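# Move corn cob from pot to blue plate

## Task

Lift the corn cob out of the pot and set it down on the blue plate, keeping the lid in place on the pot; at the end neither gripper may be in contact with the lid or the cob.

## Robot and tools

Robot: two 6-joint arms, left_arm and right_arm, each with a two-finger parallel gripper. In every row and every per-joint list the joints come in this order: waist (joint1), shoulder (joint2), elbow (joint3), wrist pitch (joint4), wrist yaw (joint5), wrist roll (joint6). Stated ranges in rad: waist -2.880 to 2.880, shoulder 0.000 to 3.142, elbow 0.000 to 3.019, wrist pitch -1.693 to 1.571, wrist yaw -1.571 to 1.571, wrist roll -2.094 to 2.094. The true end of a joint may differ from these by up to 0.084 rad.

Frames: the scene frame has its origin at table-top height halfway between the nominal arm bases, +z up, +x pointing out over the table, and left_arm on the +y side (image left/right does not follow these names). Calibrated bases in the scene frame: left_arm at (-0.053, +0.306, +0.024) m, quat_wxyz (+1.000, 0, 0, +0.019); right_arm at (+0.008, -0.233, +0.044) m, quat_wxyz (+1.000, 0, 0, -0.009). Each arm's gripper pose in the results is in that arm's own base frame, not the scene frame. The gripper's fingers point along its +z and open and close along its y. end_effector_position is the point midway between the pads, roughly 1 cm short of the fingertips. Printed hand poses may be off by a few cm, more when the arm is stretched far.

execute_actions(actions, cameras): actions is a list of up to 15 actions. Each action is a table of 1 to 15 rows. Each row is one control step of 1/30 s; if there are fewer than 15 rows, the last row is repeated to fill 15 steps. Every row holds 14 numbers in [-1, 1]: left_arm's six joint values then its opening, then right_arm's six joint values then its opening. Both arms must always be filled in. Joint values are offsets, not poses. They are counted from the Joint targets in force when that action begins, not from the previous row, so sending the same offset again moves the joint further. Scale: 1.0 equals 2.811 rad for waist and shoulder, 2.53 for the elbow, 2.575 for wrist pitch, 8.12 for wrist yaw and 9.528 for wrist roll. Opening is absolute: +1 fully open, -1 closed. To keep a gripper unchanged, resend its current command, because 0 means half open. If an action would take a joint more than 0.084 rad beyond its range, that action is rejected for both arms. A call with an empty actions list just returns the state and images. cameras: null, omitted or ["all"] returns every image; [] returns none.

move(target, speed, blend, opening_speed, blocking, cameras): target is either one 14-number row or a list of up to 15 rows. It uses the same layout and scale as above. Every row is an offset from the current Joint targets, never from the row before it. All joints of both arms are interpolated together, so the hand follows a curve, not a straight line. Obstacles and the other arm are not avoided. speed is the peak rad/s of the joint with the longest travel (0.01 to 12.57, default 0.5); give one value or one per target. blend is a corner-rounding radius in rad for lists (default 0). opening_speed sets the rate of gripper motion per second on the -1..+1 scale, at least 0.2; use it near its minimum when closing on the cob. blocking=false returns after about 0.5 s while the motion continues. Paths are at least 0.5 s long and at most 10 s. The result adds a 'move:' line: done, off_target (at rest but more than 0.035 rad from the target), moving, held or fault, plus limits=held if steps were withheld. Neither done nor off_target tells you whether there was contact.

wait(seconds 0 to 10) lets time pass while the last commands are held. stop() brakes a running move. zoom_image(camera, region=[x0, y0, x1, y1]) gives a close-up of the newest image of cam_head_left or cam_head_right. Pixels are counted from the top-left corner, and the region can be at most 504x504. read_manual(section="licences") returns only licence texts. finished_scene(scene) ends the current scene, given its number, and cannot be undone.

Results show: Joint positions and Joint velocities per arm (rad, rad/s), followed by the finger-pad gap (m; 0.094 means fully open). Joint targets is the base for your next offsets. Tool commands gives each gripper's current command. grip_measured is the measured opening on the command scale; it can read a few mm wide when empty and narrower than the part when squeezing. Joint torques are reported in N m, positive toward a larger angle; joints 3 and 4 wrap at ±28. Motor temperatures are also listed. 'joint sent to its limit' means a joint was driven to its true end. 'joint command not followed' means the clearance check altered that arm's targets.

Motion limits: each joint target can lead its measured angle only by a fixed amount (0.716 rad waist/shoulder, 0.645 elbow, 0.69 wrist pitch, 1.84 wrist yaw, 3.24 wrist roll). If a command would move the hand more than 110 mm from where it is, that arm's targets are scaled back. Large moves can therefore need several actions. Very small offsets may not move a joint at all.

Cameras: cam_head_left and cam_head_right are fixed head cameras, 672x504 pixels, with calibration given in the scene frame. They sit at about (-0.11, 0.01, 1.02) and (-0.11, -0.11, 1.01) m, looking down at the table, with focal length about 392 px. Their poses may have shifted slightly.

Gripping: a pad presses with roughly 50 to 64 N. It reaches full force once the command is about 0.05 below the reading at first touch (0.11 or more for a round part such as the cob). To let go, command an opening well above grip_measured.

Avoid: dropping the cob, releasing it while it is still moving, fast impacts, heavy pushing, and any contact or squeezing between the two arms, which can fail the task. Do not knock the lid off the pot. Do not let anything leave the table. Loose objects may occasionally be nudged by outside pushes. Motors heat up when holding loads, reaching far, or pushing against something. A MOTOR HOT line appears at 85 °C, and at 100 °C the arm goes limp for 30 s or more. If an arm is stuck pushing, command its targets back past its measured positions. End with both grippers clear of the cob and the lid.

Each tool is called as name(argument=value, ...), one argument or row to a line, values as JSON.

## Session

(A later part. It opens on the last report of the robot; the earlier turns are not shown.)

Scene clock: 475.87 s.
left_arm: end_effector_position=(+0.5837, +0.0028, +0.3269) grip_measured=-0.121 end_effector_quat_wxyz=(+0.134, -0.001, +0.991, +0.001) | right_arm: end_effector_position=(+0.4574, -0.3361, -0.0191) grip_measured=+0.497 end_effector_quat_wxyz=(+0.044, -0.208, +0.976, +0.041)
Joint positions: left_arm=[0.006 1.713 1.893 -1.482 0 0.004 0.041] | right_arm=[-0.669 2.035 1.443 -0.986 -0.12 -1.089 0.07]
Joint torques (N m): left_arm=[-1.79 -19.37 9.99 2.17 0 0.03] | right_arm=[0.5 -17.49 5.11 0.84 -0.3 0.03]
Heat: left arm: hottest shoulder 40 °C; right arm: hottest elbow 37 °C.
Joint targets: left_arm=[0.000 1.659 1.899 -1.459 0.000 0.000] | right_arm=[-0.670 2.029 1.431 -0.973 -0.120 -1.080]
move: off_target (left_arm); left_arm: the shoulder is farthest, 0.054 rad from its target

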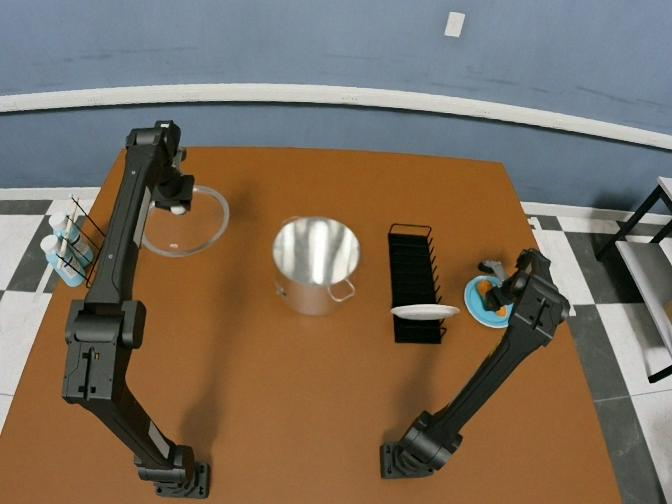

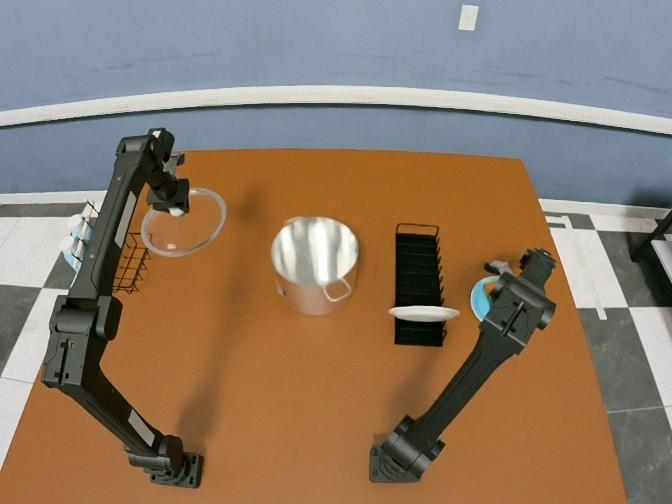

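move(
  target=[
    [0,0,0,0,0,0,-0.5,0,-0.0473,0.0664,-0.1052,0,0,0.5],
    [-0.1921,0.1213,0.1427,-0.0353,0,0,-0.5,0,-0.0473,0.0664,-0.1052,0,0,0.5],
  ],
  speed=[0.25,0.35],
)

zoom_image(
  camera="cam_head_left",
  region=[240, 140, 400, 300],
)

zoom_image(
  camera="cam_head_right",
  region=[240, 140, 400, 300],
)

Scene clock: 493.90 s.
left_arm: end_effector_position=(+0.5705, -0.3488, +0.2585) grip_measured=-0.121 end_effector_quat_wxyz=(+0.087, +0.271, +0.958, -0.025) | right_arm: end_effector_position=(+0.4525, -0.3322, +0.0802) grip_measured=+0.498 end_effector_quat_wxyz=(+0.034, -0.207, +0.976, +0.053)
Joint positions: left_arm=[-0.548 2.018 2.17 -1.542 0.001 0.004 0.041] | right_arm=[-0.669 1.918 1.546 -1.237 -0.12 -1.089 0.07]
Joint torques (N m): left_arm=[-0.5 -20.42 16.95 0.66 -0.01 0.01] | right_arm=[0.5 -18.32 10.62 -0.03 -0.3 0.02]
Heat: left arm: hottest shoulder 40 °C; right arm: hottest elbow 37 °C.
Joint targets: left_arm=[-0.540 2.001 2.261 -1.550 0.000 0.000] | right_arm=[-0.670 1.896 1.599 -1.244 -0.120 -1.080]
move: off_target (left_arm, right_arm); left_arm: the elbow is farthest, 0.090 rad from its target; right_arm: the elbow is farthest, 0.053 rad from its target

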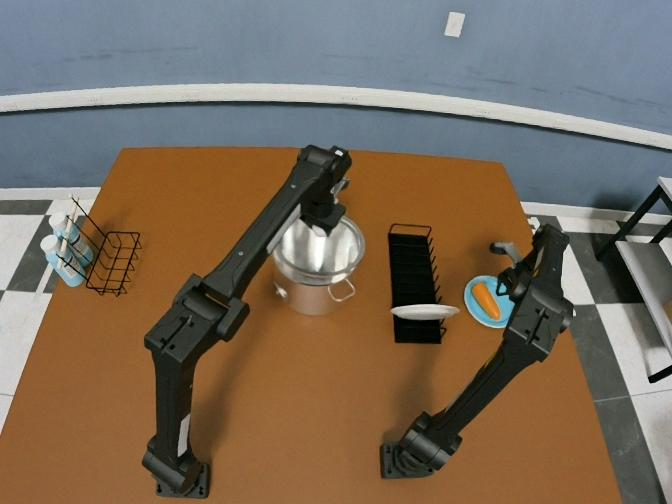

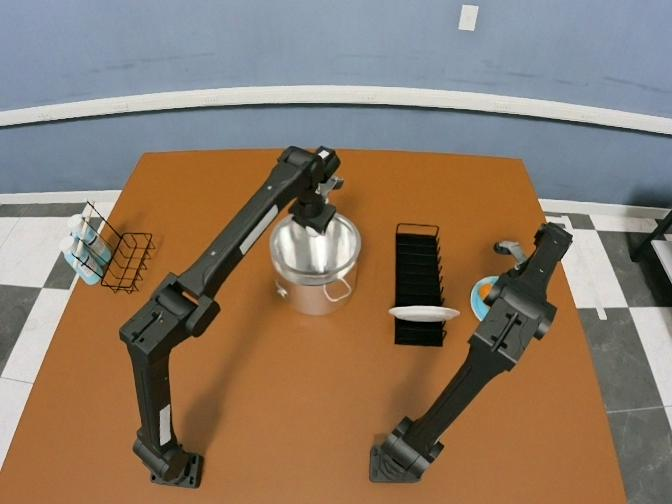

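Scaled by 3.150 from the camera's 672x504 image, which has a finer 960x720 frame.

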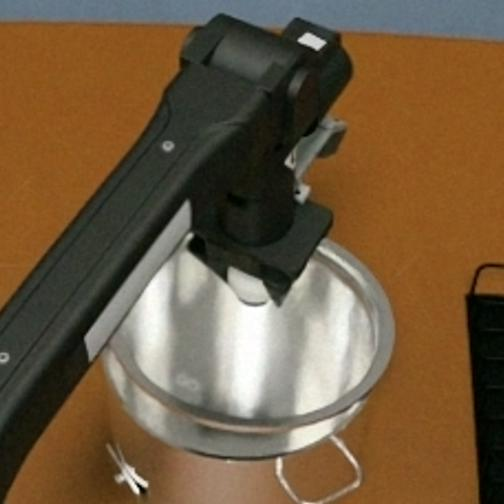

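Scaled by 3.150 from the camera's 672x504 image, which has a finer 960x720 frame.

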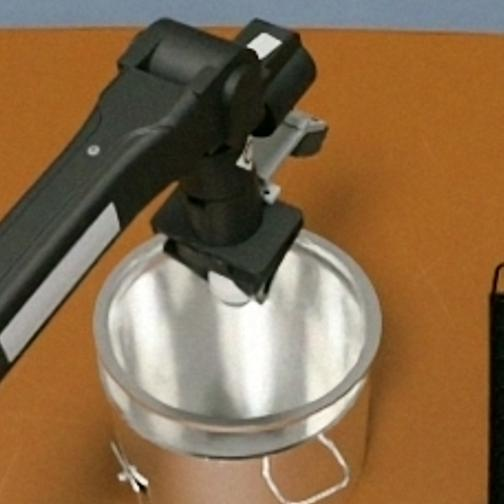

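move(
  target=[0.0089,-0.0128,-0.1032,0.0796,0,0,-0.5,0,0,0,0,0,0,0.5],
  speed=0.2,
)

zoom_image(
  camera="cam_head_left",
  region=[250, 180, 380, 310],
)

zoom_image(
  camera="cam_head_right",
  region=[250, 180, 380, 310],
)

Scene clock: 514.60 s.
left_arm: end_effector_position=(+0.5822, -0.3433, +0.2073) grip_measured=-0.121 end_effector_quat_wxyz=(+0.102, +0.263, +0.959, -0.028) | right_arm: end_effector_position=(+0.4525, -0.3322, +0.0802) grip_measured=+0.498 end_effector_quat_wxyz=(+0.034, -0.207, +0.976, +0.053)
Joint positions: left_arm=[-0.532 2.003 2.007 -1.363 0.001 0.004 0.041] | right_arm=[-0.669 1.918 1.546 -1.237 -0.12 -1.089 0.07]
Joint torques (N m): left_arm=[-0.91 -22.07 8.66 1.66 -0.03 0] | right_arm=[0.5 -18.32 10.62 -0.03 -0.3 0.02]
Motor temperatures (°C): left_arm=[30 38 46 28 28 25 30] | right_arm=[26 33 39 28 27 26 26]
Heat: left arm: hottest elbow 46 °C; right arm: hottest elbow 39 °C.
Joint targets: left_arm=[-0.515 1.964 1.999 -1.345 0.000 0.000] | right_arm=[-0.670 1.896 1.599 -1.244 -0.120 -1.080]
move: off_target (left_arm, right_arm); left_arm: the shoulder is farthest, 0.038 rad from its target; right_arm: the elbow is farthest, 0.053 rad from its target

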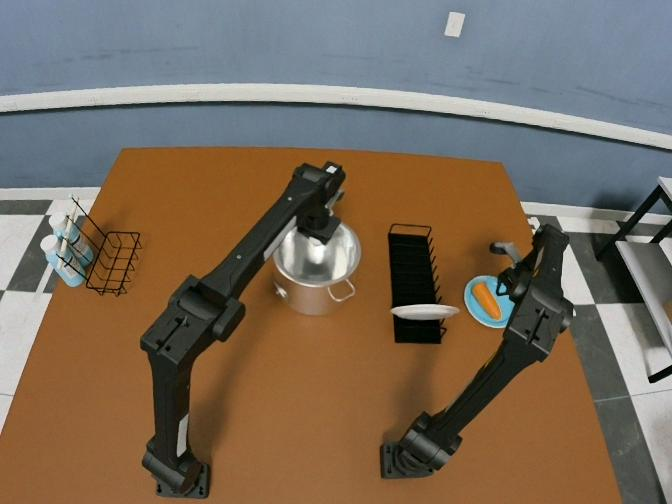

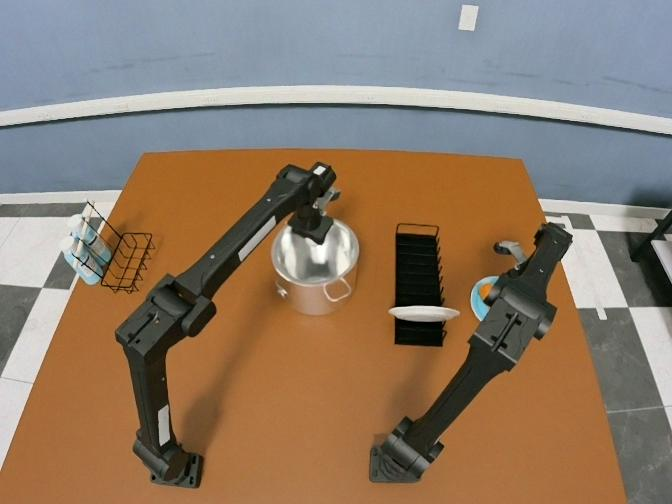

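Scaled by 3.877 from the camera's 672x504 image, which has a finer 960x720 frame.

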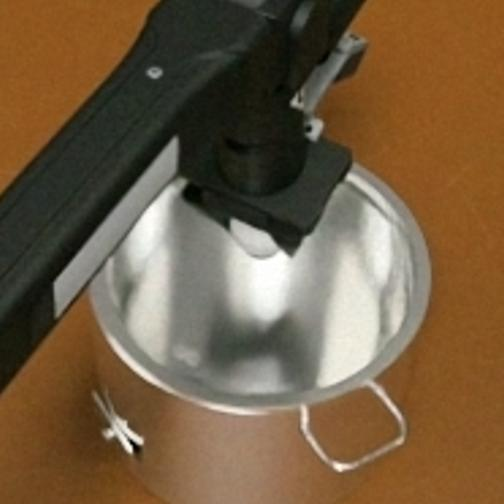

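Scaled by 3.877 from the camera's 672x504 image, which has a finer 960x720 frame.

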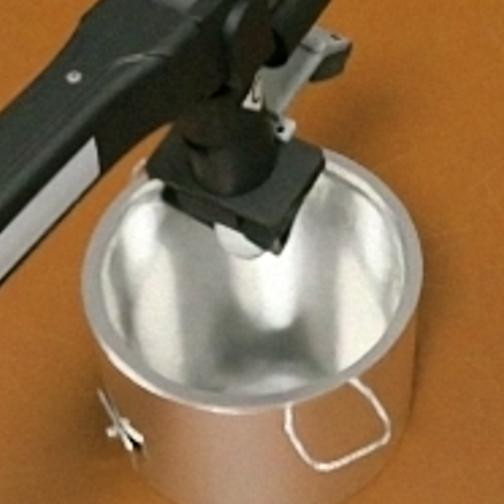

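move(
  target=[0.0028,-0.0139,-0.0372,0.0396,0,0,-0.5,0,0,0,0,0,0,0.5],
  speed=0.1,
)

zoom_image(
  camera="cam_head_left",
  region=[250, 180, 380, 310],
)

zoom_image(
  camera="cam_head_right",
  region=[250, 180, 380, 310],
)

Scene clock: 522.60 s.
left_arm: end_effector_position=(+0.5830, -0.3431, +0.2070) grip_measured=-0.121 end_effector_quat_wxyz=(+0.135, +0.262, +0.955, -0.037) | right_arm: end_effector_position=(+0.4525, -0.3322, +0.0802) grip_measured=+0.498 end_effector_quat_wxyz=(+0.034, -0.207, +0.976, +0.053)
Joint positions: left_arm=[-0.531 1.954 1.92 -1.256 0.001 0.004 0.041] | right_arm=[-0.669 1.918 1.546 -1.237 -0.12 -1.089 0.07]
Joint torques (N m): left_arm=[0.38 -20.78 8.14 1.84 -0.01 -0.02] | right_arm=[0.44 -18.32 10.62 -0.03 -0.3 0.02]
Heat: left arm: hottest elbow 45 °C; right arm: hottest elbow 40 °C.
Joint targets: left_arm=[-0.507 1.926 1.905 -1.243 0.000 0.000] | right_arm=[-0.670 1.896 1.599 -1.244 -0.120 -1.080]
move: off_target (right_arm); right_arm: the elbow is farthest, 0.053 rad from its target

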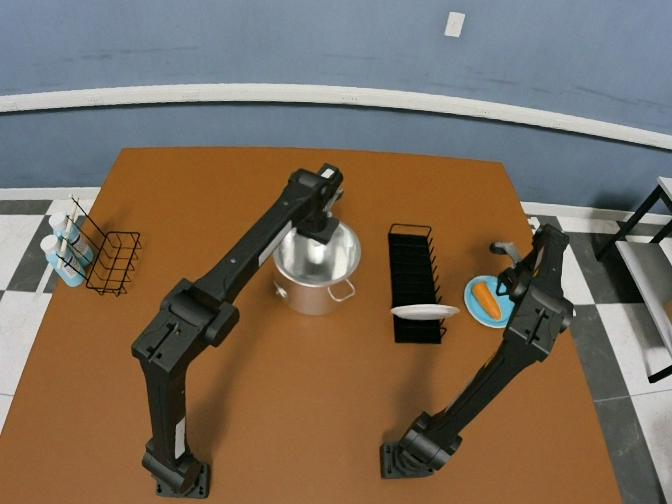

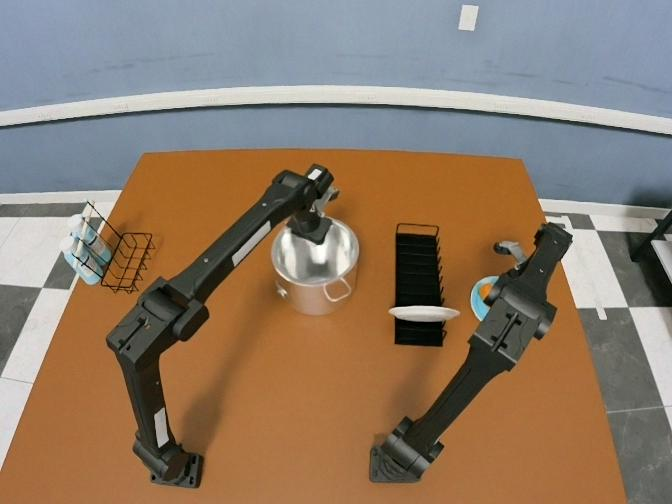

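Scaled by 3.877 from the camera's 672x504 image, which has a finer 960x720 frame.

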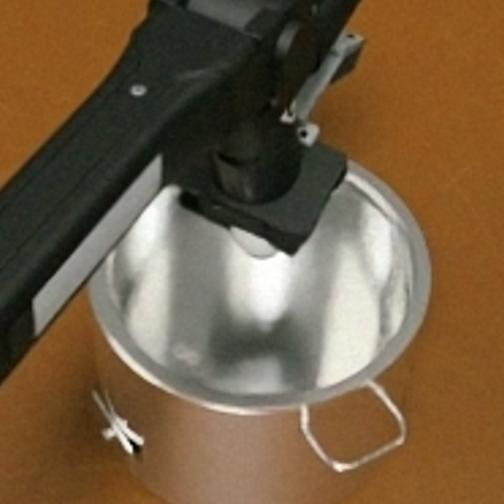

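Scaled by 3.877 from the camera's 672x504 image, which has a finer 960x720 frame.

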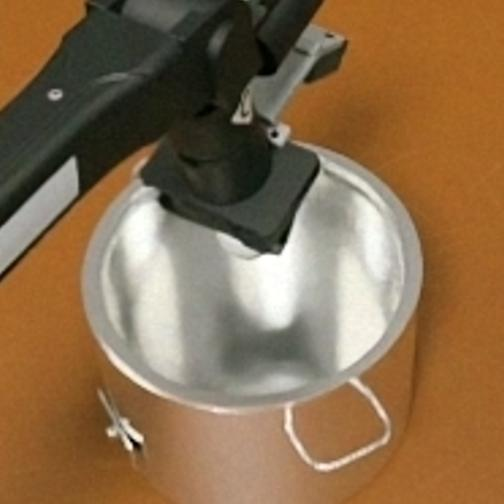

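move(
  target=[0,0,0,0,0,0,0.3,0,0,0,0,0,0,0.5],
  opening_speed=0.5,
  cameras=[],
)

move(
  target=[
    [0,0,0,0,0,0,1,0,0,0,0,0,0,0.5],
    [0.0,0.018,0.143,-0.12,0,0,1,0,-0.05,0.03,0,0,0,0.5],
  ],
  speed=0.3,
)

zoom_image(
  camera="cam_head_left",
  region=[250, 180, 380, 310],
)

zoom_image(
  camera="cam_head_left",
  region=[440, 220, 560, 340],
)

Scene clock: 533.67 s.
left_arm: end_effector_position=(+0.5861, -0.3370, +0.2073) grip_measured=+0.298 end_effector_quat_wxyz=(+0.136, +0.257, +0.956, -0.037) | right_arm: end_effector_position=(+0.4525, -0.3322, +0.0802) grip_measured=+0.498 end_effector_quat_wxyz=(+0.034, -0.207, +0.976, +0.053)
Joint positions: left_arm=[-0.521 1.953 1.919 -1.255 0.001 0.004 0.061] | right_arm=[-0.669 1.918 1.546 -1.237 -0.12 -1.089 0.07]
Joint torques (N m): left_arm=[-0.73 -21.01 8.28 1.62 -0.03 0.02] | right_arm=[0.44 -18.32 10.62 -0.03 -0.3 0.02]
Heat: left arm: hottest elbow 42 °C; right arm: hottest elbow 41 °C.
Joint targets: left_arm=[-0.507 1.925 1.905 -1.243 0.000 0.000] | right_arm=[-0.670 1.896 1.599 -1.244 -0.120 -1.080]
move: off_target (right_arm); right_arm: the elbow is farthest, 0.053 rad from its target
No camera images: "cameras" was empty.

Scene clock: 536.07 s.
left_arm: end_effector_position=(+0.5765, -0.3315, +0.3172) grip_measured=+0.999 end_effector_quat_wxyz=(+0.138, +0.257, +0.956, -0.037) | right_arm: end_effector_position=(+0.4715, -0.3472, +0.1860) grip_measured=+0.498 end_effector_quat_wxyz=(+0.102, -0.213, +0.971, -0.029)
Joint positions: left_arm=[-0.521 1.953 2.209 -1.541 0.001 0.004 0.094] | right_arm=[-0.669 1.776 1.617 -1.237 -0.12 -1.089 0.07]
Joint torques (N m): left_arm=[-0.32 -17.08 14.34 0.73 -0.07 -0.02] | right_arm=[0.44 -17.32 11.7 0.36 -0.3 0.05]
Heat: left arm: hottest elbow 43 °C; right arm: hottest elbow 41 °C.
Joint targets: left_arm=[-0.507 1.976 2.267 -1.552 0.000 0.000] | right_arm=[-0.670 1.756 1.675 -1.244 -0.120 -1.080]
move: off_target (left_arm, right_arm); left_arm: the elbow is farthest, 0.058 rad from its target; right_arm: the elbow is farthest, 0.058 rad from its target

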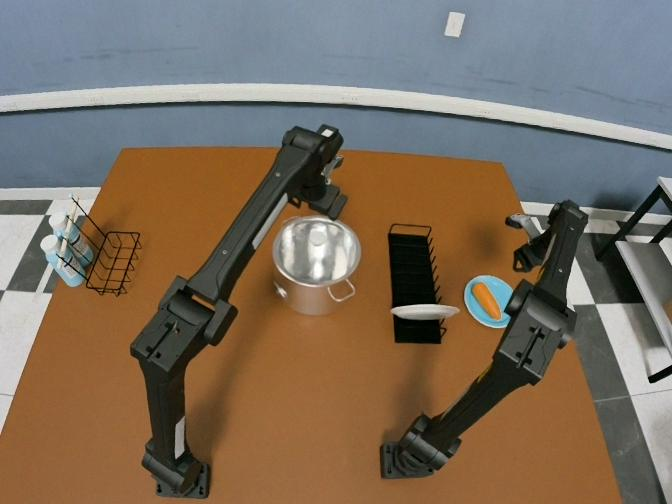

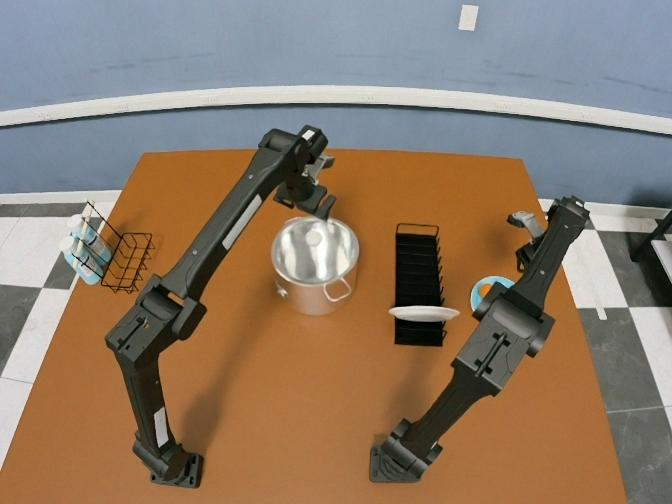

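Scaled by 3.877 from the camera's 672x504 image, which has a finer 960x720 frame.

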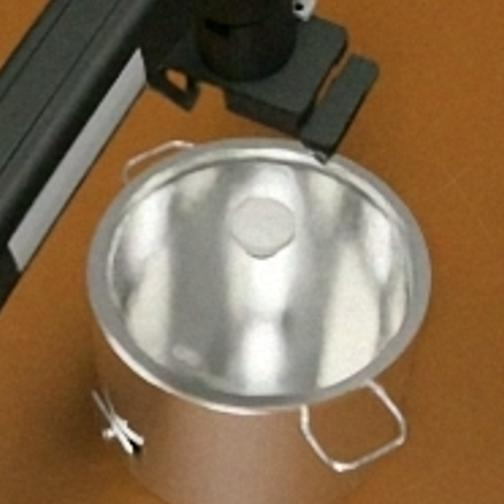

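Scaled by 4.200 from the camera's 672x504 image, which has a finer 960x720 frame.

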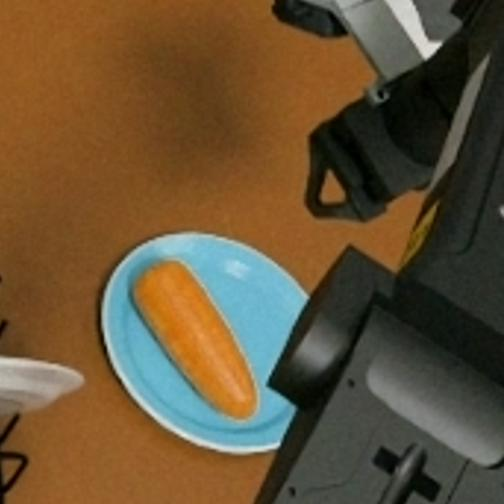

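finished_scene(
  scene=1,
)

The scene is finished: the task was done.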